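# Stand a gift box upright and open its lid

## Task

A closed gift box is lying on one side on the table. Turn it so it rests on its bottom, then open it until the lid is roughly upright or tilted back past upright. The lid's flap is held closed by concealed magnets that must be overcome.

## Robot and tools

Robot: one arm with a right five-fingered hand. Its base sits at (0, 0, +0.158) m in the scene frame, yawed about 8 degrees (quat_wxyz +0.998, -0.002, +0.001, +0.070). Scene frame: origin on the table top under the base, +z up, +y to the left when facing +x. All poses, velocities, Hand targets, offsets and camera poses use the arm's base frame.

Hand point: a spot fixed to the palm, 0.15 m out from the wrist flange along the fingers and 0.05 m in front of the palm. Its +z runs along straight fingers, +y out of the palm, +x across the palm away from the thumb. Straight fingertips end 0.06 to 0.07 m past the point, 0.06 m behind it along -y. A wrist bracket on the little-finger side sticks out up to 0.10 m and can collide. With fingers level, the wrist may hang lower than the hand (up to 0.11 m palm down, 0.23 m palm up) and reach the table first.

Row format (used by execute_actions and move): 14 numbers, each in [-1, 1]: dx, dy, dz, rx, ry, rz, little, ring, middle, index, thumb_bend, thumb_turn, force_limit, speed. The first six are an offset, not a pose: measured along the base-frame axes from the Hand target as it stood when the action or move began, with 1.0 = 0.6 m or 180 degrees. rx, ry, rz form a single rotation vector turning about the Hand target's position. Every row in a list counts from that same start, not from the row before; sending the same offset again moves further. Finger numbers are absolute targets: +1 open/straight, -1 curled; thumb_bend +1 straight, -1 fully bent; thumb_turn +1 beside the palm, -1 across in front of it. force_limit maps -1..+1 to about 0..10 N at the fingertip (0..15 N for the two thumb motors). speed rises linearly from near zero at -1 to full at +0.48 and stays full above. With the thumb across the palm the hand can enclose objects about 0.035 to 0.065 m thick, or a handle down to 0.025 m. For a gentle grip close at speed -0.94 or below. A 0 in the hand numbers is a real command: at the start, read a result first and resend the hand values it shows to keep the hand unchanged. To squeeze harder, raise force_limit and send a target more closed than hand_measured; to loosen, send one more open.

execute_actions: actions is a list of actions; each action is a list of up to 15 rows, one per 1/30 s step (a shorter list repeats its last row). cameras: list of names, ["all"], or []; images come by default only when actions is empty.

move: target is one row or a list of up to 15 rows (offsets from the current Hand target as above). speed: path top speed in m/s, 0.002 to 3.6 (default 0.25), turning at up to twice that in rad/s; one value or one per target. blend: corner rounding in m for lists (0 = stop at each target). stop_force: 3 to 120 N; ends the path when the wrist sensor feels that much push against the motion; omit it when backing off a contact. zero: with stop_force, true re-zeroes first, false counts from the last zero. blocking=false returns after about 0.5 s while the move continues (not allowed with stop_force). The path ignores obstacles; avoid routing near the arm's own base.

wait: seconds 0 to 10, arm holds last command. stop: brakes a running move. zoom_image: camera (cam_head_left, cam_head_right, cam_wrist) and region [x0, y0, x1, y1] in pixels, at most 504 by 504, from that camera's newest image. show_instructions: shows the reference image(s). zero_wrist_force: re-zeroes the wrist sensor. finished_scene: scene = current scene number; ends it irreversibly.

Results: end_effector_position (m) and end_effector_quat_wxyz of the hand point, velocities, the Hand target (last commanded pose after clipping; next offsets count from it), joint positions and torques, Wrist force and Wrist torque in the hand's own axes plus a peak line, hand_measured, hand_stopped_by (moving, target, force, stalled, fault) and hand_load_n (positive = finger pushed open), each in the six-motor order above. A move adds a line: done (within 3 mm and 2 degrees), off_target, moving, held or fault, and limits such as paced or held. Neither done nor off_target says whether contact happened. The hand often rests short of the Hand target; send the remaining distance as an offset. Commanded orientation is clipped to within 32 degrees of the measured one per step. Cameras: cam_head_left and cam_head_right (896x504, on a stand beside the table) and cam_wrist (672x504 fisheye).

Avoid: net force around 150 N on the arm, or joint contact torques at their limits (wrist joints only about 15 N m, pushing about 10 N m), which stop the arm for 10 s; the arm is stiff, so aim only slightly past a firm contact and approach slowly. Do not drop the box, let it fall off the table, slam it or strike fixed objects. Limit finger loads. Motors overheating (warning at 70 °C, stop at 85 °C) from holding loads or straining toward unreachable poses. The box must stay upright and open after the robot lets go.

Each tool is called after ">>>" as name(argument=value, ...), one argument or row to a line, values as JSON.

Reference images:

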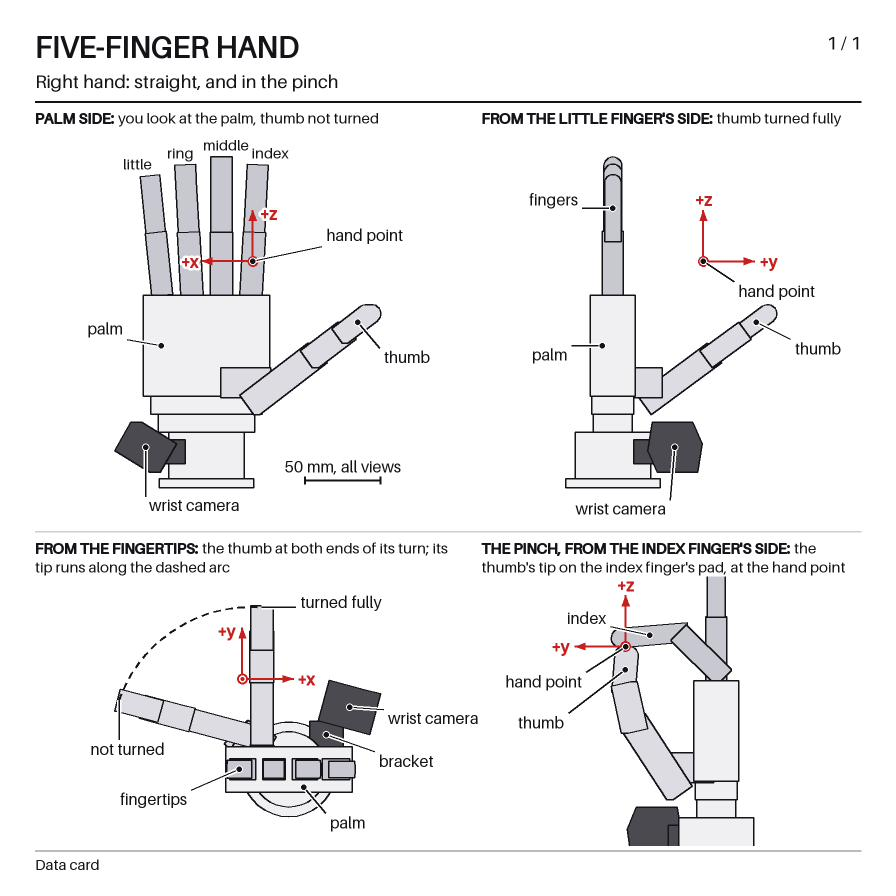

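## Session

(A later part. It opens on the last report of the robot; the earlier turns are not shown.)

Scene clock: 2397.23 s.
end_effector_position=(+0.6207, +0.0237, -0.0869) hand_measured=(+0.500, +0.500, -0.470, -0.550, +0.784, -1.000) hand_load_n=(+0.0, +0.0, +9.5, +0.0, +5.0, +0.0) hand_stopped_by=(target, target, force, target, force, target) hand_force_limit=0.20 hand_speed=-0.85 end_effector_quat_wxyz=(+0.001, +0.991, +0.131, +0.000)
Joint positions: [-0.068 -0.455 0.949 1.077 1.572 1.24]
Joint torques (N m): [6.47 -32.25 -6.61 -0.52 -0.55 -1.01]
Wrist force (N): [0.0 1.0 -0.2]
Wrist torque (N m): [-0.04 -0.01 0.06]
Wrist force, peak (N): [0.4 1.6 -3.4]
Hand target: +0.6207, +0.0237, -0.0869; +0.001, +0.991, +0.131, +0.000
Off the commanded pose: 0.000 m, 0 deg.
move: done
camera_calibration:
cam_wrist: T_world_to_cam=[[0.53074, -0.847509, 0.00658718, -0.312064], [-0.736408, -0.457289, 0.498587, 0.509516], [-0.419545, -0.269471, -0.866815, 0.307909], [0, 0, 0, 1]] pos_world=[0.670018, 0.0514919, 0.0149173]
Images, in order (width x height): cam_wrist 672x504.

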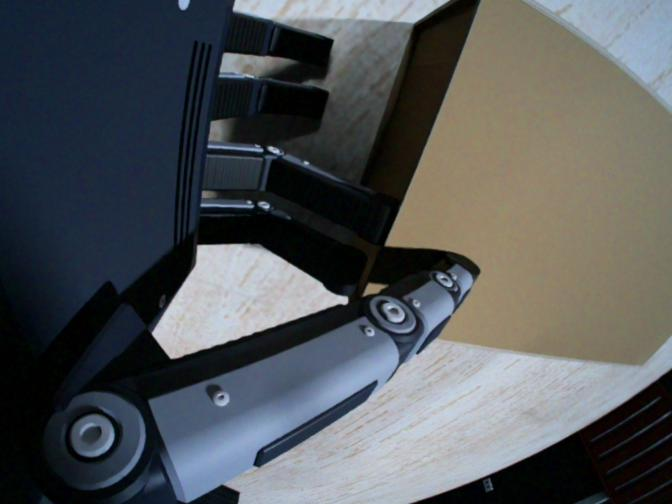

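>>> move(
  target=[0, 0, 0.0133, 0, 0.017, 0, 0.5, 0.5, -0.55, -0.55, 0.2, -1, 0.2, -0.85],
  speed=0.01,
  cameras=["cam_wrist", "cam_head_left"],
)

>>> zoom_image(
  camera="cam_wrist",
  region=[260, 100, 500, 400],
)

>>> zoom_image(
  camera="cam_head_left",
  region=[410, 250, 540, 380],
)

Scene clock: 2409.13 s.
end_effector_position=(+0.6207, +0.0237, -0.0789) hand_measured=(+0.500, +0.500, -0.470, -0.550, +0.784, -1.000) hand_load_n=(+0.0, +0.0, +6.0, +0.0, +3.0, +1.0) hand_stopped_by=(target, target, force, target, force, target) hand_force_limit=0.20 hand_speed=-0.85 end_effector_quat_wxyz=(-0.003, +0.991, +0.131, -0.027)
Joint positions: [-0.067 -0.422 0.875 1.171 1.576 1.242]
Joint torques (N m): [5.96 -32.6 -29.98 6.03 1.03 1.1]
Wrist force (N): [0.2 1.4 1.4]
Wrist torque (N m): [0.08 -0.03 0.09]
Wrist force, peak (N): [0.2 1.5 1.6]
Hand target: +0.6207, +0.0237, -0.0789; -0.003, +0.991, +0.131, -0.027
Off the commanded pose: 0.000 m, 0 deg.
move: done
camera_calibration:
cam_wrist: T_world_to_cam=[[0.530365, -0.847491, -0.021714, -0.314105], [-0.708778, -0.457319, 0.537116, 0.491369], [-0.465131, -0.269477, -0.843229, 0.34504], [0, 0, 0, 1]] pos_world=[0.67535, 0.0514919, 0.0202048]
Images, in order (width x height): cam_head_left 896x504, cam_wrist 672x504.

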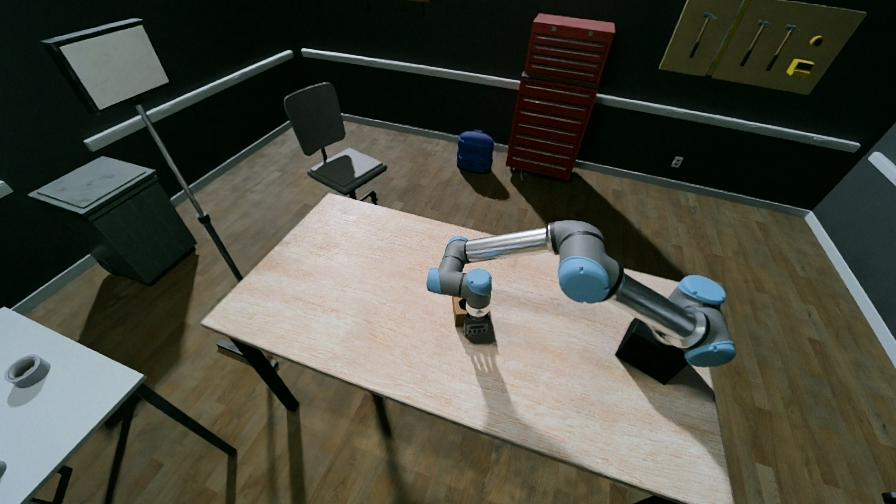

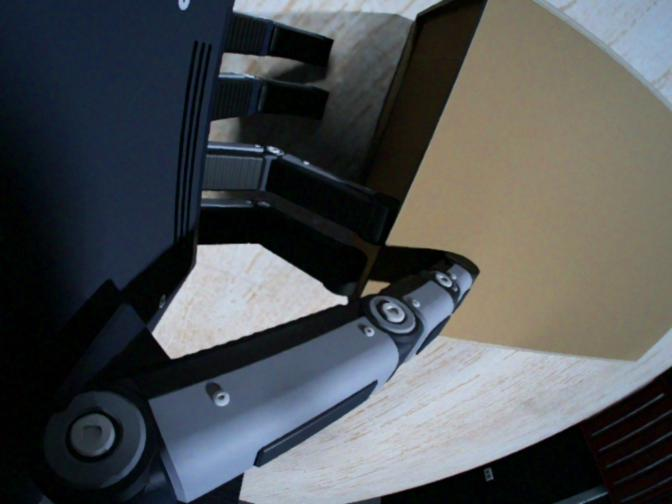

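Scaled by 1.680 from the camera's 672x504 image, which has a finer 960x720 frame.

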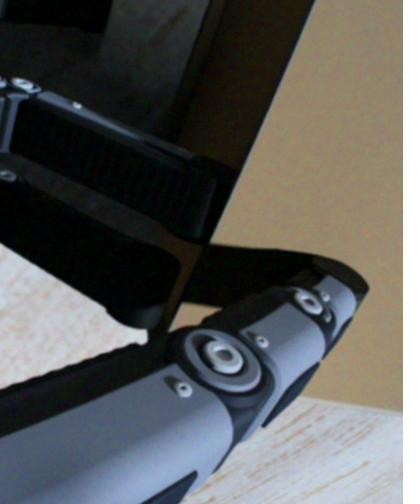

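Scaled by 3.877 from the camera's 896x504 image, which has a finer 1280x720 frame.

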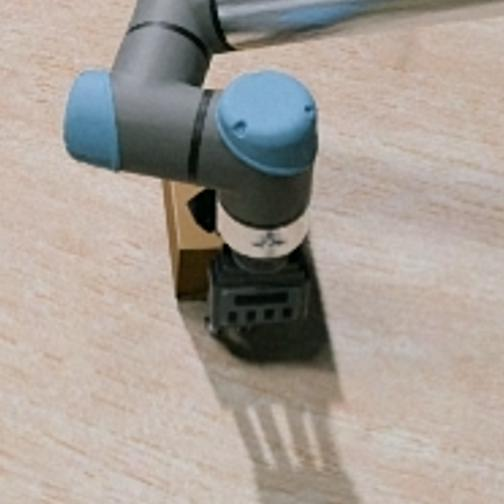

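>>> move(
  target=[0.0032, 0.001, 0.0375, -0.023, 0.086, 0, 0.5, 0.5, -0.55, -0.55, 0.2, -1, 0.2, -0.85],
  speed=0.02,
  cameras=["cam_wrist", "cam_head_right", "cam_head_left"],
)

>>> zoom_image(
  camera="cam_head_right",
  region=[410, 250, 540, 380],
)

>>> zoom_image(
  camera="cam_head_left",
  region=[410, 250, 540, 380],
)

Scene clock: 2433.03 s.
end_effector_position=(+0.6226, +0.0243, -0.0564) hand_measured=(+0.500, +0.500, -0.470, -0.550, +0.784, -1.000) hand_load_n=(+0.0, +0.0, +2.5, +0.0, +1.0, +1.0) hand_stopped_by=(target, target, force, target, force, target) hand_force_limit=0.20 hand_speed=-0.85 end_effector_quat_wxyz=(+0.015, +0.978, +0.128, -0.165)
Joint positions: [-0.036 -0.133 0.338 1.688 1.654 1.288]
Joint torques (N m): [7.41 -35.17 -30.76 6.55 1.75 1.55]
Wrist force (N): [0.7 0.9 1.3]
Wrist torque (N m): [0.10 -0.04 -0.06]
Wrist force, peak (N): [1.0 1.6 1.6]
Hand target: +0.6226, +0.0243, -0.0564; +0.015, +0.978, +0.128, -0.165
Off the commanded pose: 0.000 m, 0 deg.
move: done
camera_calibration:
cam_wrist: T_world_to_cam=[[0.513618, -0.851953, -0.101846, -0.30813], [-0.535391, -0.410979, 0.73787, 0.383197], [-0.670488, -0.324456, -0.667214, 0.504127], [0, 0, 0, 1]] pos_world=[0.701432, 0.0585405, 0.0222291]

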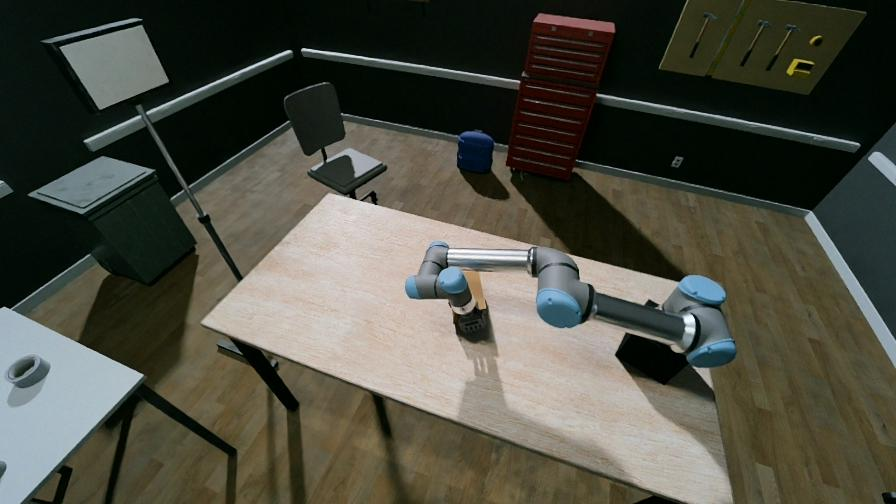

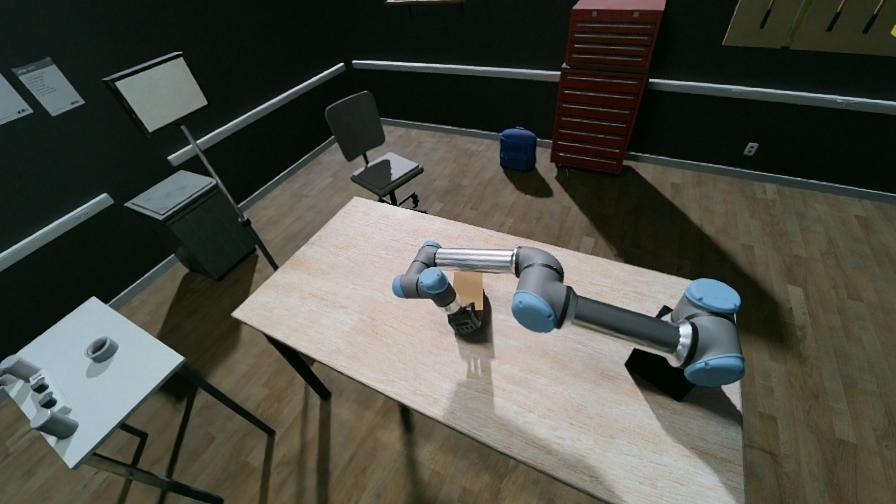

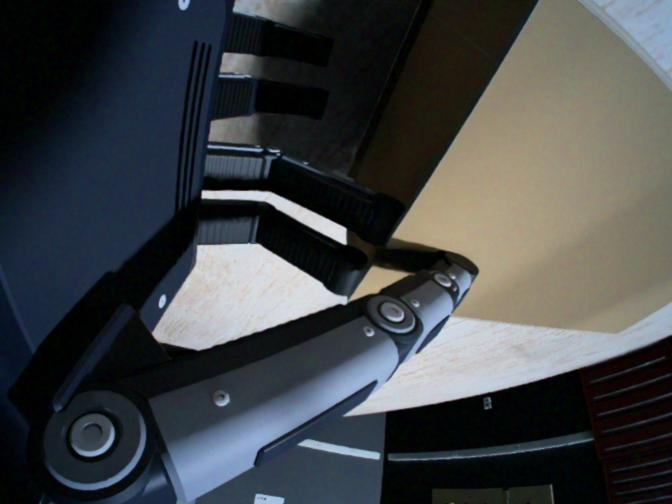

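Scaled by 3.877 from the camera's 896x504 image, which has a finer 1280x720 frame.

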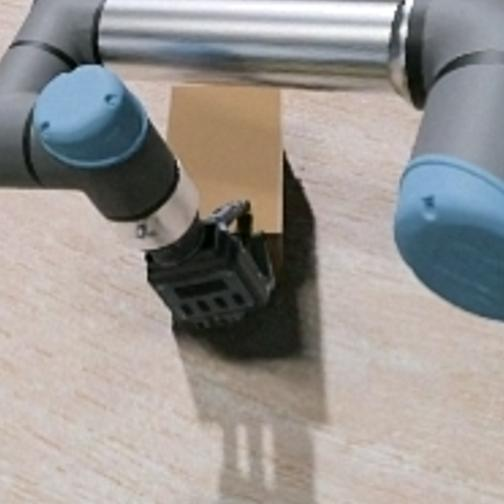

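Scaled by 3.877 from the camera's 896x504 image, which has a finer 1280x720 frame.

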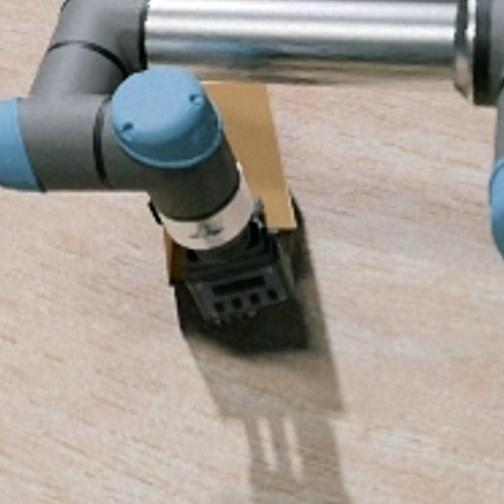

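>>> zoom_image(
  camera="cam_wrist",
  region=[300, 0, 560, 310],
)

Scaled by 1.626 from the camera's 672x504 image, which has a finer 960x720 frame.

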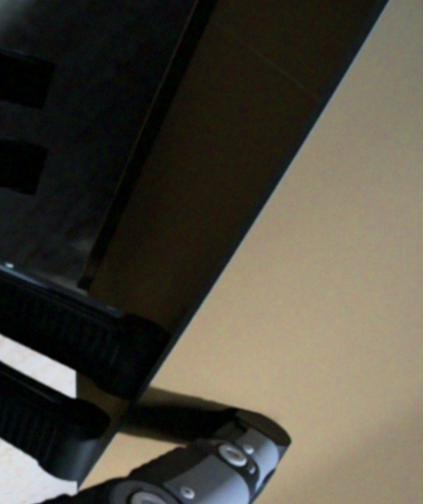

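>>> move(
  target=[
    [-0.023, -0.0062, -0.0208, 0.0136, -0.051, 0, 0.5, 0.5, -0.55, -0.55, 0.2, -1, 0.2, -0.85],
    [-0.0433, -0.0116, -0.0458, 0.028, -0.1047, 0, 0.5, 0.5, -0.55, -0.55, 0.2, -1, 0.2, -0.85],
  ],
  speed=0.04,
  blend=0.005,
)

>>> move(
  target=[0, 0, 0, 0, 0, 0, 0.5, 0.5, -0.3, -0.3, 1, -1, 0.2, -0.6],
  speed=0.04,
  cameras=["cam_wrist"],
)

Scene clock: 2839.77 s.
end_effector_position=(+0.5966, +0.0173, -0.0839) hand_measured=(+0.500, +0.500, -0.470, -0.550, +0.784, -1.000) hand_load_n=(+0.0, +0.0, +0.0, +0.0, +0.5, +0.0) hand_stopped_by=(target, target, force, target, force, target) hand_force_limit=0.20 hand_speed=-0.85 end_effector_quat_wxyz=(-0.007, +0.991, +0.131, +0.003)
Joint positions: [-0.088 -0.526 1.086 1.008 1.556 1.22]
Joint torques (N m): [-7.04 -77.28 0.83 -0.51 -0.94 -1.39]
Motor temperatures (°C): [29 31 27 37 37 35]
Wrist force (N): [0.0 1.0 0.2]
Wrist torque (N m): [0.14 -0.02 0.06]
Wrist force, peak (N): [1.0 1.1 2.0]
Hand target: +0.5966, +0.0173, -0.0839; -0.007, +0.991, +0.131, +0.003
Off the commanded pose: 0.000 m, 0 deg.
move: done

Scene clock: 2840.43 s.
end_effector_position=(+0.5966, +0.0173, -0.0839) hand_measured=(+0.500, +0.500, -0.300, -0.300, +1.000, -1.000) hand_load_n=(+0.0, +0.0, +0.0, +0.0, +0.0, +0.0) hand_stopped_by=(target, target, target, target, target, target) hand_force_limit=0.20 hand_speed=-0.60 end_effector_quat_wxyz=(-0.007, +0.991, +0.131, +0.003)
Joint positions: [-0.088 -0.526 1.086 1.007 1.556 1.22]
Joint torques (N m): [-7.63 -77.51 0.27 -0.92 -0.7 -1.45]
Wrist force (N): [0.3 0.6 0.1]
Wrist torque (N m): [0.09 -0.05 0.06]
Wrist force, peak (N): [0.3 0.8 0.6]
Hand target: +0.5966, +0.0173, -0.0839; -0.007, +0.991, +0.131, +0.003
Off the commanded pose: 0.000 m, 0 deg.
move: done
camera_calibration:
cam_wrist: T_world_to_cam=[[0.531155, -0.847266, -0.00391478, -0.305817], [-0.73879, -0.465403, 0.487431, 0.48801], [-0.414805, -0.256009, -0.873153, 0.295182], [0, 0, 0, 1]] pos_world=[0.645416, 0.0435827, 0.0186711]
Images, in order (width x height): cam_wrist 672x504.

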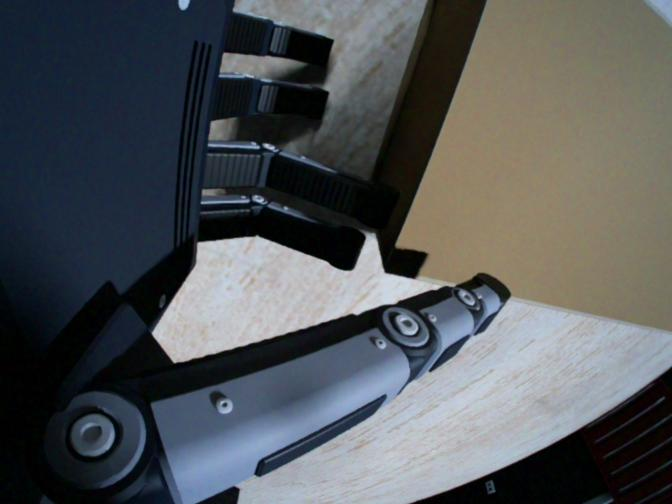

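>>> execute_actions(
  actions=[],
)

Scene clock: 2868.13 s.
end_effector_position=(+0.5966, +0.0173, -0.0839) hand_measured=(+0.500, +0.500, -0.300, -0.300, +1.000, -1.000) hand_load_n=(+0.0, -0.5, +0.0, +0.5, +0.0, +0.5) hand_stopped_by=(target, target, target, target, target, target) hand_force_limit=0.20 hand_speed=-0.60 end_effector_quat_wxyz=(-0.007, +0.991, +0.131, +0.003)
Joint positions: [-0.088 -0.526 1.086 1.007 1.556 1.22]
Joint velocities: within noise
Joint torques (N m): [-7.11 -76.49 0.34 -0.8 0.21 -1.34]
Motor temperatures (°C): [28 31 27 37 37 35]
Wrist force (N): [0.3 0.8 0.5]
Wrist torque (N m): [0.09 -0.07 0.06]
Wrist force, peak (N): [0.1 1.2 0.4]
Hand target: +0.5966, +0.0173, -0.0839; -0.007, +0.991, +0.131, +0.003
Off the commanded pose: 0.000 m, 0 deg.
camera_calibration:
cam_wrist: T_world_to_cam=[[0.531155, -0.847266, -0.00391478, -0.305817], [-0.73879, -0.465403, 0.487431, 0.48801], [-0.414805, -0.256009, -0.873153, 0.295182], [0, 0, 0, 1]] pos_world=[0.645416, 0.0435827, 0.0186711]

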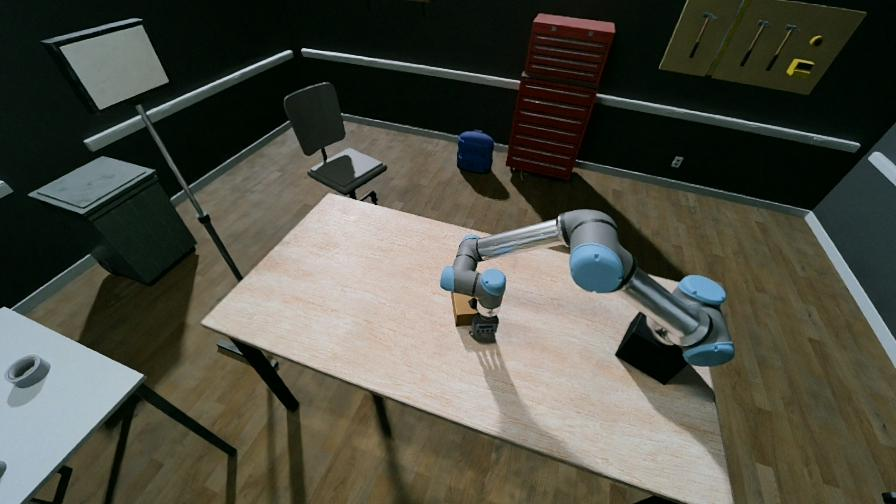

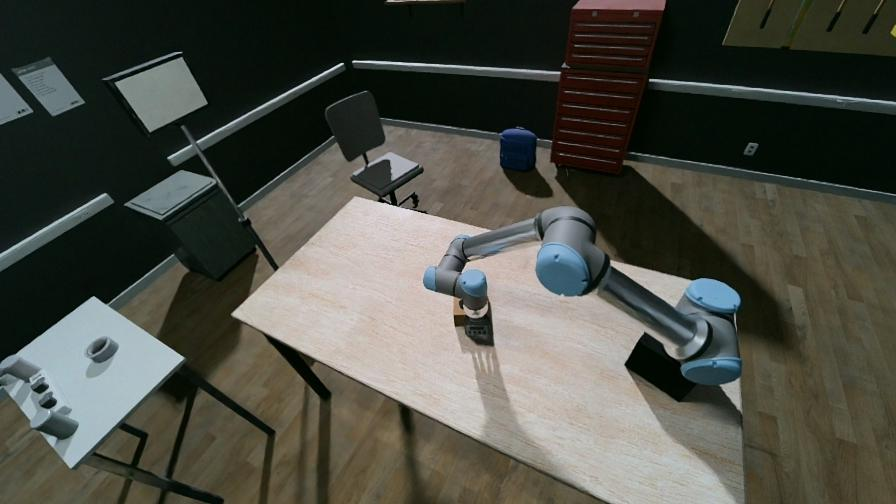

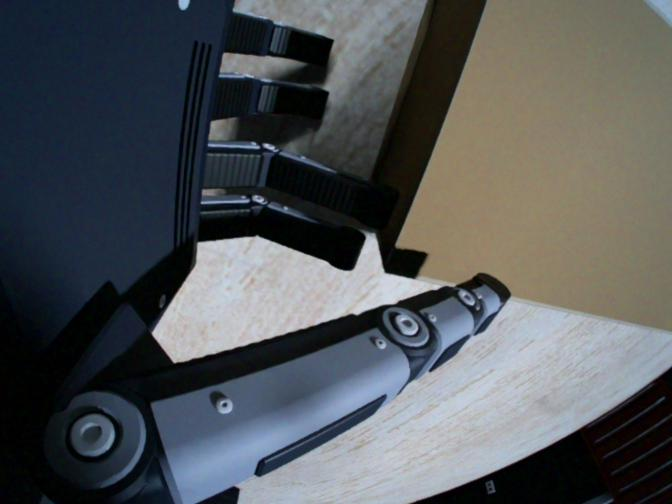

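>>> zoom_image(
  camera="cam_wrist",
  region=[300, 0, 672, 340],
)

Scaled by 1.355 from the camera's 672x504 image, which has a finer 960x720 frame.

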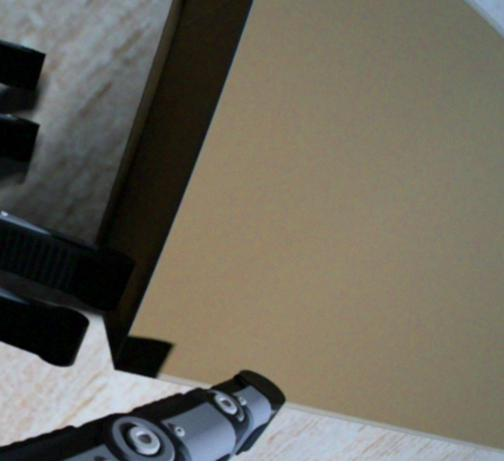

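>>> move(
  target=[
    [0.0063,0.041,0,0,0,0,0.5,0.5,-0.3,-0.3,1,-1,0.2,-0.6],
    [0.0063,0.041,0.003,0,0,0,-1,0.32,-1,-0.40,1,-1,0.2,0.2],
    [0.0063,0.041,-0.0202,-0.1115,-0.0293,0.0113,-1,0.32,-1,-0.40,1,-1,0.2,0.2],
  ],
  speed=0.12,
  cameras=["cam_wrist"],
)

Scene clock: 3069.43 s.
end_effector_position=(+0.6004, +0.0419, -0.0960) hand_measured=(-1.000, +0.320, -1.000, -0.400, +1.000, -1.000) hand_load_n=(+0.0, +0.0, +0.0, +0.0, -0.5, -0.5) hand_stopped_by=(target, target, target, target, target, target) hand_force_limit=0.20 hand_speed=0.20 end_effector_quat_wxyz=(+0.172, +0.974, +0.147, +0.026)
Joint positions: [0.09 -0.461 1.072 0.884 1.912 1.348]
Joint torques (N m): [6.04 -33.86 -27.01 -0.77 1.64 1.57]
Wrist force (N): [-0.1 0.3 0.4]
Wrist torque (N m): [0.03 0.01 -0.04]
Wrist force, peak (N): [-0.2 4.4 0.3]
Hand target: +0.6004, +0.0419, -0.0960; +0.172, +0.974, +0.147, +0.026
Off the commanded pose: 0.000 m, 0 deg.
move: done
camera_calibration:
cam_wrist: T_world_to_cam=[[0.544873, -0.769855, 0.33232, -0.266256], [-0.773338, -0.30817, 0.554058, 0.528684], [-0.324133, -0.558887, -0.763272, 0.261282], [0, 0, 0, 1]] pos_world=[0.638617, 0.103973, -0.00500977]
Images, in order (width x height): cam_wrist 672x504.

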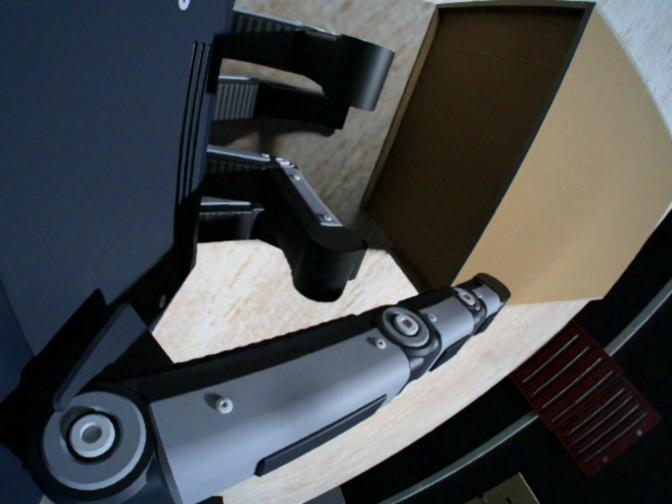

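>>> zoom_image(
  camera="cam_wrist",
  region=[200, 0, 620, 320],
)

Scaled by 1.200 from the camera's 672x504 image, which has a finer 960x720 frame.

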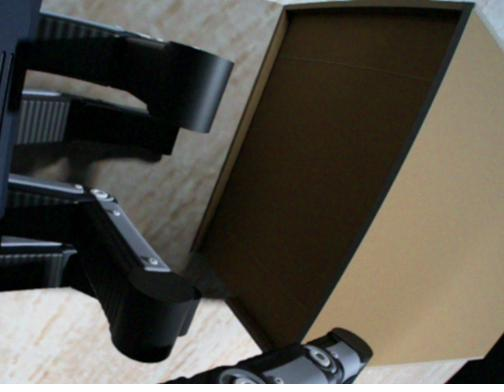

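>>> move(
  target=[0.0244,-0.0448,0,0,0,0,-1,0.32,-1,-0.40,1,-1,0.2,0.2],
  speed=0.1,
  cameras=["cam_wrist"],
)

>>> move(
  target=[0.0079,-0.0254,0,0,0,0,-1,0.32,-1,-0.40,1,-1,0.2,0.2],
  speed=0.015,
  stop_force=3,
  cameras=["cam_wrist"],
)

Scene clock: 3127.60 s.
end_effector_position=(+0.6150, +0.0151, -0.0960) hand_measured=(-1.000, +0.320, -1.000, -0.400, +1.000, -1.000) hand_load_n=(+0.0, +0.0, +0.0, +0.0, +0.0, +0.0) hand_stopped_by=(target, target, target, target, target, target) hand_force_limit=0.20 hand_speed=0.20 end_effector_quat_wxyz=(+0.172, +0.974, +0.147, +0.026)
Joint positions: [0.044 -0.448 1.041 0.887 1.908 1.299]
Joint torques (N m): [-5.99 -31.44 -28.83 5.68 -0.52 -1.26]
Wrist force (N): [-0.1 0.1 0.6]
Wrist torque (N m): [-0.01 0.01 0.04]
Wrist force, peak (N): [0.2 -2.9 -0.2]
Hand target: +0.6150, +0.0150, -0.0960; +0.172, +0.974, +0.147, +0.026
Off the commanded pose: 0.000 m, 0 deg.
move: done
camera_calibration:
cam_wrist: T_world_to_cam=[[0.54488, -0.769747, 0.332558, -0.29469], [-0.773376, -0.308076, 0.554057, 0.531742], [-0.324031, -0.559087, -0.763168, 0.250933], [0, 0, 0, 1]] pos_world=[0.653117, 0.0772734, -0.00510911]
Images, in order (width x height): cam_wrist 672x504.

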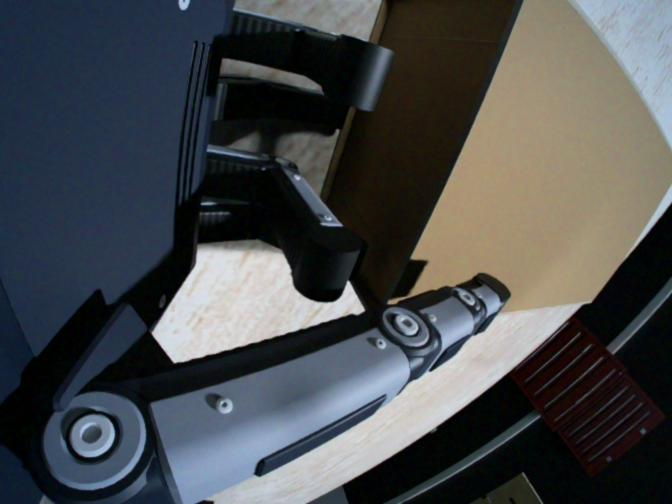

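Scene clock: 3129.57 s.
end_effector_position=(+0.6198, -0.0002, -0.0960) hand_measured=(-1.000, +0.320, -1.000, -0.400, +1.000, -1.000) hand_load_n=(+0.0, +0.0, +0.0, -0.5, +0.0, +0.0) hand_stopped_by=(target, target, target, target, target, target) hand_force_limit=0.20 hand_speed=0.20 end_effector_quat_wxyz=(+0.172, +0.974, +0.147, +0.026)
Joint positions: [0.019 -0.448 1.037 0.881 1.906 1.273]
Joint torques (N m): [-8.26 -31.45 -27.73 -0.98 -0.41 -1.35]
Wrist force (N): [-0.2 -0.9 0.3]
Wrist torque (N m): [-0.04 -0.01 0.03]
Wrist force, peak (N): [-0.2 0.8 0.7]
Hand target: +0.6198, -0.0002, -0.0960; +0.172, +0.974, +0.147, +0.026
Off the commanded pose: 0.000 m, 0 deg.
move: done
camera_calibration:
cam_wrist: T_world_to_cam=[[0.54488, -0.769747, 0.332558, -0.309159], [-0.773376, -0.308076, 0.554057, 0.530709], [-0.324031, -0.559087, -0.763168, 0.243879], [0, 0, 0, 1]] pos_world=[0.657917, 0.0618734, -0.00510911]
Images, in order (width x height): cam_wrist 672x504.

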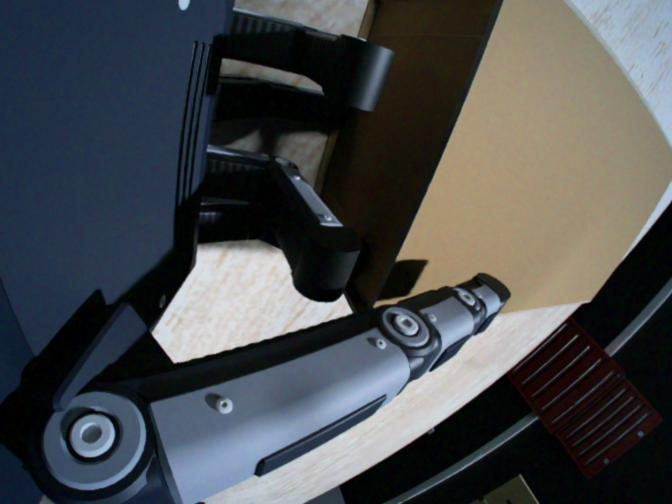

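>>> zoom_image(
  camera="cam_wrist",
  region=[200, 60, 450, 320],
)

Scaled by 1.938 from the camera's 672x504 image, which has a finer 960x720 frame.

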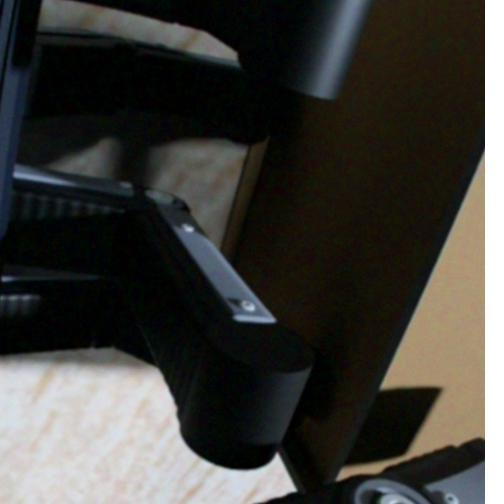

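>>> move(
  target=[
    [-0.005,0.0159,0,0,0,0,-1,0.32,-1,-0.40,1,-1,0.2,0.2],
    [-0.005,0.0159,0.010,-0.0133,-0.0041,0,-1,0.38,-1,-0.28,1,-1,0.2,0.2],
  ],
  speed=0.1,
)

>>> move(
  target=[0.0064,-0.0207,0,0,0,0,-1,0.38,-1,-0.28,1,-1,0.2,0.2],
  speed=0.015,
  stop_force=3,
  cameras=["cam_wrist"],
)

Scene clock: 3178.57 s.
end_effector_position=(+0.6168, +0.0093, -0.0900) hand_measured=(-1.000, +0.380, -1.000, -0.280, +1.000, -1.000) hand_load_n=(+0.0, +0.0, +0.0, +0.0, +0.0, +0.0) hand_stopped_by=(target, target, target, target, target, target) hand_force_limit=0.20 hand_speed=0.20 end_effector_quat_wxyz=(+0.193, +0.970, +0.147, +0.029)
Joint positions: [0.049 -0.45 1.042 0.876 1.951 1.3]
Joint torques (N m): [5.87 -74.71 -0.03 -0.86 2.03 1.25]
Wrist force (N): [-0.2 0.3 0.6]
Wrist torque (N m): [0.01 0.02 -0.05]
Wrist force, peak (N): [-0.5 -0.9 -0.8]
Hand target: +0.6168, +0.0093, -0.0900; +0.193, +0.970, +0.147, +0.029
Off the commanded pose: 0.000 m, 0 deg.
move: done

Scene clock: 3180.33 s.
end_effector_position=(+0.6206, -0.0031, -0.0900) hand_measured=(-1.000, +0.380, -1.000, -0.280, +1.000, -1.000) hand_load_n=(+0.0, +0.0, +0.0, -0.5, +0.0, +0.0) hand_stopped_by=(target, target, target, target, target, target) hand_force_limit=0.20 hand_speed=0.20 end_effector_quat_wxyz=(+0.193, +0.970, +0.147, +0.029)
Joint positions: [0.029 -0.45 1.04 0.871 1.949 1.278]
Joint torques (N m): [-7.82 -64.38 -27.99 -0.83 -0.2 -0.85]
Wrist force (N): [-0.4 -0.8 0.2]
Wrist torque (N m): [-0.04 0.03 -0.06]
Wrist force, peak (N): [-0.6 -1.4 0.2]
Hand target: +0.6206, -0.0031, -0.0900; +0.193, +0.970, +0.147, +0.029
Off the commanded pose: 0.000 m, 0 deg.
move: done
camera_calibration:
cam_wrist: T_world_to_cam=[[0.540301, -0.755084, 0.371379, -0.307479], [-0.780575, -0.284904, 0.556357, 0.531845], [-0.314289, -0.59049, -0.743333, 0.242833], [0, 0, 0, 1]] pos_world=[0.657595, 0.0627421, -0.00119834]
Images, in order (width x height): cam_wrist 672x504.

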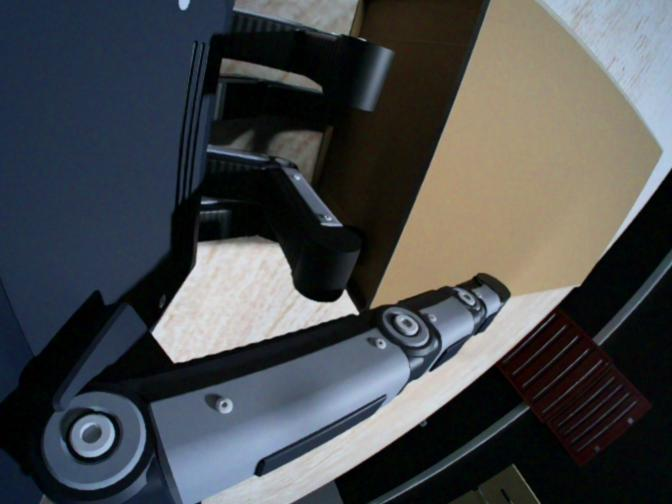

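>>> zoom_image(
  camera="cam_wrist",
  region=[200, 0, 500, 320],
)

Scaled by 1.575 from the camera's 672x504 image, which has a finer 960x720 frame.

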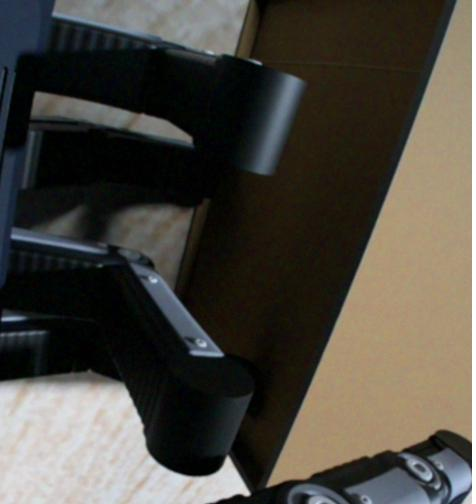

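>>> move(
  target=[0,0,-0.025,0,0,0,-1,0.38,-1,-0.28,1,-1,0.2,0.2],
  speed=0.01,
  stop_force=3,
  cameras=["cam_wrist"],
)

Scene clock: 3199.90 s.
end_effector_position=(+0.6206, -0.0031, -0.0938) hand_measured=(-1.000, +0.380, -1.000, -0.280, +1.000, -1.000) hand_load_n=(+0.0, -2.5, +0.0, +0.5, +0.0, +0.0) hand_stopped_by=(target, target, target, target, target, target) hand_force_limit=0.20 hand_speed=0.20 end_effector_quat_wxyz=(+0.193, +0.970, +0.147, +0.029)
Joint positions: [0.029 -0.444 1.039 0.866 1.949 1.278]
Joint torques (N m): [-8.26 -76.48 0.74 4.94 1.07 -0.87]
Wrist force (N): [-1.1 -1.1 -2.6]
Wrist torque (N m): [0.05 0.11 -0.08]
Wrist force, peak (N): [-0.2 -2.7 -7.4]
Hand target: +0.6206, -0.0031, -0.0938; +0.193, +0.970, +0.147, +0.029 (not the last commanded pose)
Off the commanded pose: 0.011 m, 0 deg.
move: contact
camera_calibration:
cam_wrist: T_world_to_cam=[[0.540301, -0.755084, 0.371379, -0.306085], [-0.780575, -0.284904, 0.556357, 0.534092], [-0.314289, -0.59049, -0.743333, 0.239965], [0, 0, 0, 1]] pos_world=[0.657695, 0.0627421, -0.00509834]
Images, in order (width x height): cam_wrist 672x504.

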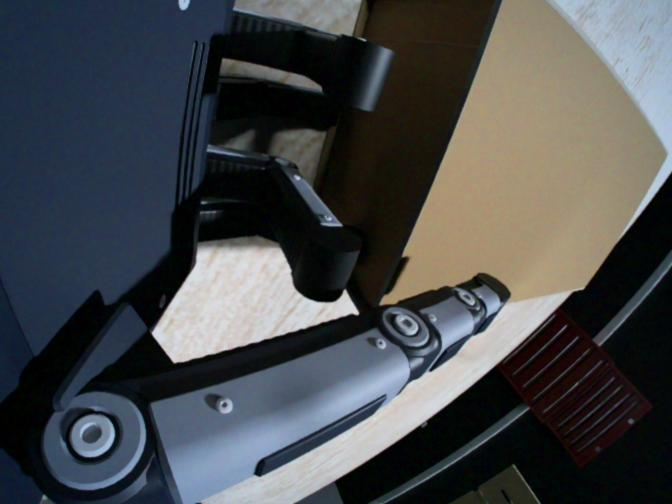

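>>> move(
  target=[0,0,0,0,0,0,-1,0.38,-1,-0.6,1,-1,-0.3,-0.9],
  speed=0.01,
  cameras=["cam_wrist"],
)

Scene clock: 3205.80 s.
end_effector_position=(+0.6206, -0.0031, -0.0938) hand_measured=(-1.000, +0.380, -1.000, -0.600, +1.000, -1.000) hand_load_n=(+0.0, -2.0, +0.0, +0.0, +0.0, +0.0) hand_stopped_by=(target, target, target, target, target, target) hand_force_limit=-0.30 hand_speed=-0.90 end_effector_quat_wxyz=(+0.193, +0.970, +0.147, +0.029)
Joint positions: [0.029 -0.444 1.039 0.866 1.949 1.278]
Joint torques (N m): [-7.56 -74.02 0.44 4.68 1.75 -0.9]
Wrist force (N): [-0.9 -0.1 -3.1]
Wrist torque (N m): [0.11 0.05 -0.07]
Wrist force, peak (N): [-1.3 -1.0 -3.5]
Hand target: +0.6206, -0.0031, -0.0938; +0.193, +0.970, +0.147, +0.029
Off the commanded pose: 0.000 m, 0 deg.
move: done
camera_calibration:
cam_wrist: T_world_to_cam=[[0.540356, -0.755047, 0.371375, -0.306069], [-0.780527, -0.284912, 0.55642, 0.533984], [-0.314314, -0.590533, -0.743288, 0.239953], [0, 0, 0, 1]] pos_world=[0.657596, 0.0627421, -0.00509825]
Images, in order (width x height): cam_wrist 672x504.

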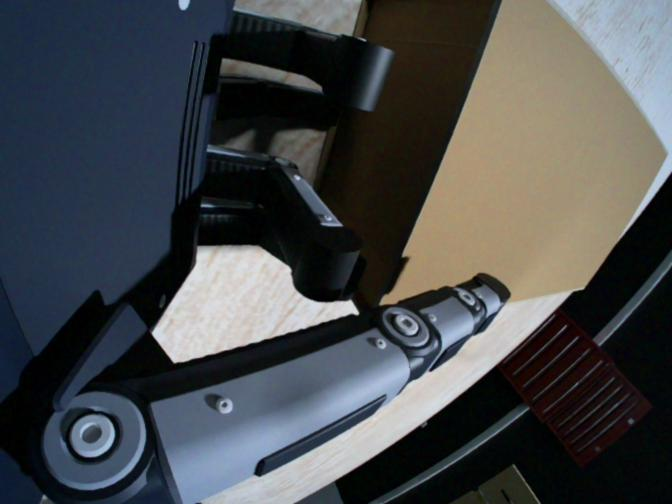

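>>> zoom_image(
  camera="cam_wrist",
  region=[190, 60, 420, 320],
)

Scaled by 1.938 from the camera's 672x504 image, which has a finer 960x720 frame.

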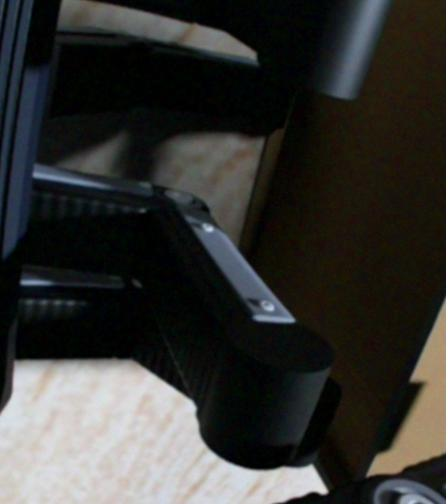

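>>> move(
  target=[-0.0021,0.0063,0.0083,0,0,0.0072,-1,0.38,-1,-0.33,1,-1,0.2,0],
  speed=0.05,
)

>>> move(
  target=[0.0063,-0.019,0,0,0,0,-1,0.38,-1,-0.33,1,-1,0.2,0],
  speed=0.012,
  stop_force=3,
  cameras=["cam_wrist"],
)

>>> zoom_image(
  camera="cam_wrist",
  region=[190, 60, 420, 320],
)

Scene clock: 3285.50 s.
end_effector_position=(+0.6194, +0.0007, -0.0889) hand_measured=(-1.000, +0.380, -1.000, -0.330, +1.000, -1.000) hand_load_n=(+0.0, +0.0, +0.0, +0.0, +0.0, +0.0) hand_stopped_by=(target, target, target, target, target, target) hand_force_limit=0.20 hand_speed=0.00 end_effector_quat_wxyz=(+0.193, +0.968, +0.157, +0.031)
Joint positions: [0.034 -0.461 1.059 0.856 1.947 1.261]
Joint torques (N m): [6.11 -78.49 2.85 -0.74 -0.37 -0.55]
Wrist force (N): [0.0 0.3 0.2]
Wrist torque (N m): [0.03 0.00 0.06]
Wrist force, peak (N): [-1.3 -0.1 -3.6]
Hand target: +0.6194, +0.0007, -0.0888; +0.193, +0.968, +0.158, +0.031
Off the commanded pose: 0.000 m, 0 deg.
move: done

Scene clock: 3287.40 s.
end_effector_position=(+0.6231, -0.0107, -0.0888) hand_measured=(-1.000, +0.380, -1.000, -0.330, +1.000, -1.000) hand_load_n=(+0.5, +0.0, +0.0, -0.5, -0.5, +0.0) hand_stopped_by=(target, target, target, target, target, target) hand_force_limit=0.20 hand_speed=0.00 end_effector_quat_wxyz=(+0.193, +0.968, +0.158, +0.031)
Joint positions: [0.016 -0.461 1.055 0.852 1.945 1.24]
Joint torques (N m): [-7.8 -31.03 -27.58 -0.92 -0.21 -1.43]
Wrist force (N): [-0.4 -0.7 -0.2]
Wrist torque (N m): [-0.01 0.04 0.03]
Wrist force, peak (N): [-0.3 -0.8 0.9]
Hand target: +0.6231, -0.0107, -0.0888; +0.193, +0.968, +0.158, +0.031
Off the commanded pose: 0.000 m, 0 deg.
move: done
camera_calibration:
cam_wrist: T_world_to_cam=[[0.557239, -0.742641, 0.371442, -0.325442], [-0.773926, -0.302424, 0.556398, 0.526723], [-0.300871, -0.597515, -0.743271, 0.231526], [0, 0, 0, 1]] pos_world=[0.658653, 0.0559473, -0.0000981033]
Images, in order (width x height): cam_wrist 672x504.

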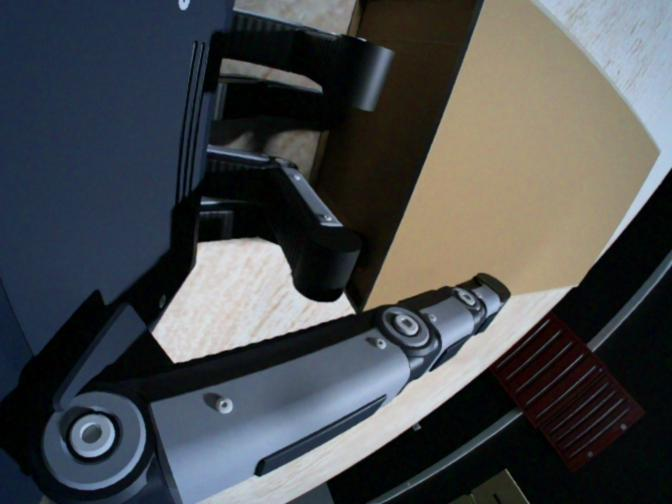

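Scaled by 1.938 from the camera's 672x504 image, which has a finer 960x720 frame.

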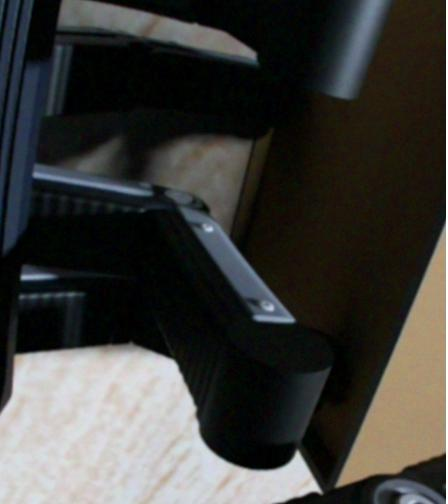

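>>> move(
  target=[0,0,-0.02,0,0,0,-1,0.38,-1,-0.33,1,-1,0.2,0],
  speed=0.008,
  stop_force=3,
)

>>> move(
  target=[0,0,0,0,0,0,-1,0.38,-1,-0.7,1,-1,-0.3,-0.9],
  speed=0.01,
  cameras=["cam_wrist"],
)

>>> zoom_image(
  camera="cam_wrist",
  region=[190, 60, 420, 320],
)

Scene clock: 3295.03 s.
end_effector_position=(+0.6232, -0.0107, -0.0931) hand_measured=(-1.000, +0.380, -1.000, -0.330, +1.000, -1.000) hand_load_n=(+0.0, -2.5, +0.0, +0.0, +0.0, +0.0) hand_stopped_by=(target, target, target, target, target, target) hand_force_limit=0.20 hand_speed=0.00 end_effector_quat_wxyz=(+0.193, +0.968, +0.157, +0.031)
Joint positions: [0.016 -0.454 1.054 0.846 1.945 1.24]
Joint torques (N m): [-7.48 -76.63 -0.35 5.22 -0.25 -1.46]
Wrist force (N): [-0.8 -0.7 -1.2]
Wrist torque (N m): [-0.05 0.08 0.04]
Wrist force, peak (N): [-0.3 -0.3 -4.8]
Hand target: +0.6231, -0.0107, -0.0931; +0.193, +0.968, +0.158, +0.031 (not the last commanded pose)
Off the commanded pose: 0.008 m, 0 deg.
move: contact

Scene clock: 3296.63 s.
end_effector_position=(+0.6231, -0.0107, -0.0931) hand_measured=(-1.000, +0.380, -1.000, -0.700, +1.000, -1.000) hand_load_n=(+0.0, -3.0, +0.0, +0.0, -0.5, +0.0) hand_stopped_by=(target, target, target, target, target, target) hand_force_limit=-0.30 hand_speed=-0.90 end_effector_quat_wxyz=(+0.193, +0.968, +0.158, +0.031)
Joint positions: [0.016 -0.454 1.054 0.846 1.945 1.24]
Joint torques (N m): [-6.19 -73.43 0.37 5.07 -0.23 -1.41]
Wrist force (N): [-1.0 0.3 -1.7]
Wrist torque (N m): [0.03 0.14 0.04]
Wrist force, peak (N): [-1.0 1.0 -2.2]
Hand target: +0.6231, -0.0107, -0.0931; +0.193, +0.968, +0.158, +0.031
Off the commanded pose: 0.000 m, 0 deg.
move: done
camera_calibration:
cam_wrist: T_world_to_cam=[[0.557239, -0.742641, 0.371442, -0.323882], [-0.773926, -0.302424, 0.556398, 0.52906], [-0.300871, -0.597515, -0.743271, 0.228404], [0, 0, 0, 1]] pos_world=[0.658653, 0.0559473, -0.0042981]
Images, in order (width x height): cam_wrist 672x504.

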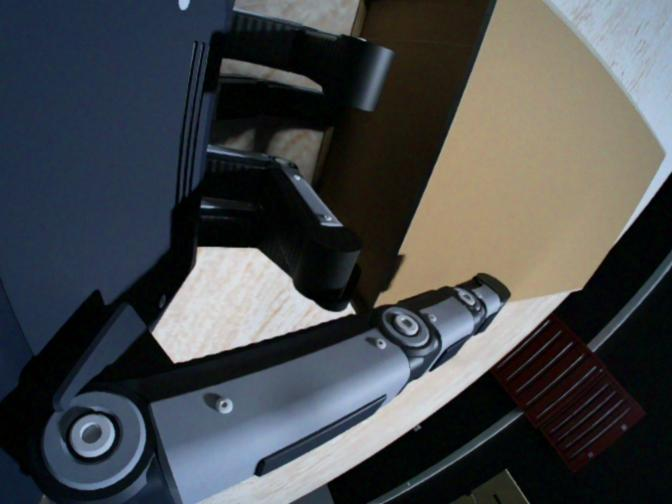

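Scaled by 1.938 from the camera's 672x504 image, which has a finer 960x720 frame.

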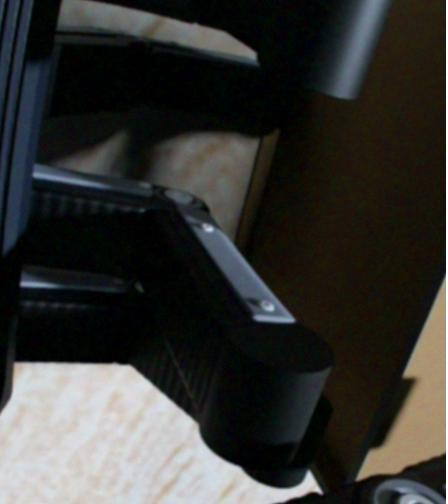

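>>> move(
  target=[-0.0011,0.0032,0.0075,0,0,0,-1,0.38,-1,-0.33,1,-1,0.2,0],
  speed=0.05,
)

>>> move(
  target=[0.0053,-0.0159,0,0,0,0,-1,0.38,-1,-0.33,1,-1,0.2,0],
  speed=0.012,
  stop_force=3,
)

>>> move(
  target=[0,0,0,0,0,0,-1,0.38,-1,-0.62,1,-1,-0.5,-0.92],
  speed=0.01,
  cameras=["cam_wrist"],
)

>>> zoom_image(
  camera="cam_wrist",
  region=[190, 60, 420, 320],
)

Scene clock: 3316.83 s.
end_effector_position=(+0.6225, -0.0088, -0.0887) hand_measured=(-1.000, +0.380, -1.000, -0.330, +1.000, -1.000) hand_load_n=(+0.0, +0.0, +0.0, +0.0, +0.0, +0.0) hand_stopped_by=(target, target, target, target, target, target) hand_force_limit=0.20 hand_speed=0.00 end_effector_quat_wxyz=(+0.193, +0.968, +0.158, +0.031)
Joint positions: [0.019 -0.461 1.056 0.852 1.945 1.243]
Joint torques (N m): [5.98 -79.03 1.32 5.64 2.35 1.02]
Wrist force (N): [-0.1 0.1 0.5]
Wrist torque (N m): [0.00 0.01 0.04]
Wrist force, peak (N): [-0.8 1.0 -2.5]
Hand target: +0.6225, -0.0088, -0.0886; +0.193, +0.968, +0.158, +0.031
Off the commanded pose: 0.000 m, 0 deg.
move: done

Scene clock: 3318.57 s.
end_effector_position=(+0.6257, -0.0183, -0.0886) hand_measured=(-1.000, +0.380, -1.000, -0.330, +1.000, -1.000) hand_load_n=(+0.0, +0.0, +0.0, -0.5, +0.0, +0.0) hand_stopped_by=(target, target, target, target, target, target) hand_force_limit=0.20 hand_speed=0.00 end_effector_quat_wxyz=(+0.193, +0.968, +0.158, +0.031)
Joint positions: [0.003 -0.46 1.052 0.85 1.943 1.227]
Joint torques (N m): [-7.19 -31.45 -27.69 -1.14 -0.4 -1.41]
Wrist force (N): [-0.2 -0.6 -0.3]
Wrist torque (N m): [-0.02 -0.01 0.04]
Wrist force, peak (N): [-0.5 -1.6 0.2]
Hand target: +0.6257, -0.0183, -0.0886; +0.193, +0.968, +0.158, +0.031
Off the commanded pose: 0.000 m, 0 deg.
move: done

Scene clock: 3320.13 s.
end_effector_position=(+0.6257, -0.0183, -0.0886) hand_measured=(-1.000, +0.380, -1.000, -0.620, +1.000, -1.000) hand_load_n=(+0.0, +0.0, +0.0, +0.0, +0.0, +0.0) hand_stopped_by=(target, target, target, target, target, target) hand_force_limit=-0.50 hand_speed=-0.92 end_effector_quat_wxyz=(+0.193, +0.968, +0.158, +0.031)
Joint positions: [0.003 -0.46 1.052 0.85 1.943 1.227]
Joint torques (N m): [-2.46 -33.3 -26.52 0.18 0.22 -0.8]
Wrist force (N): [-0.2 0.0 0.5]
Wrist torque (N m): [-0.03 0.01 0.03]
Wrist force, peak (N): [-0.4 -0.7 -0.4]
Hand target: +0.6257, -0.0183, -0.0886; +0.193, +0.968, +0.158, +0.031
Off the commanded pose: 0.000 m, 0 deg.
move: done
camera_calibration:
cam_wrist: T_world_to_cam=[[0.557239, -0.742641, 0.371442, -0.332591], [-0.773926, -0.302424, 0.556398, 0.526193], [-0.300871, -0.597515, -0.743271, 0.22796], [0, 0, 0, 1]] pos_world=[0.661153, 0.0483473, 0.000201897]
Images, in order (width x height): cam_wrist 672x504.

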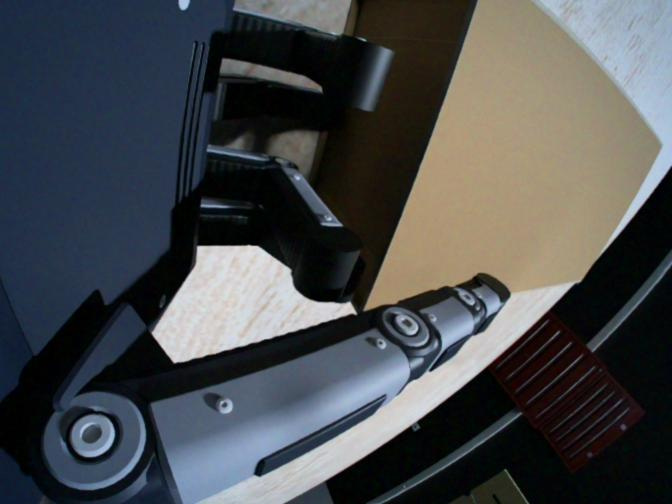

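Scaled by 1.938 from the camera's 672x504 image, which has a finer 960x720 frame.

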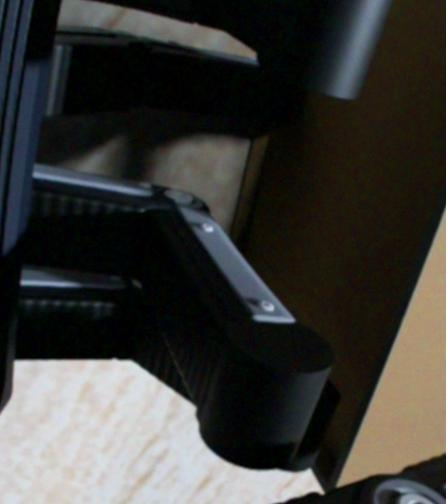

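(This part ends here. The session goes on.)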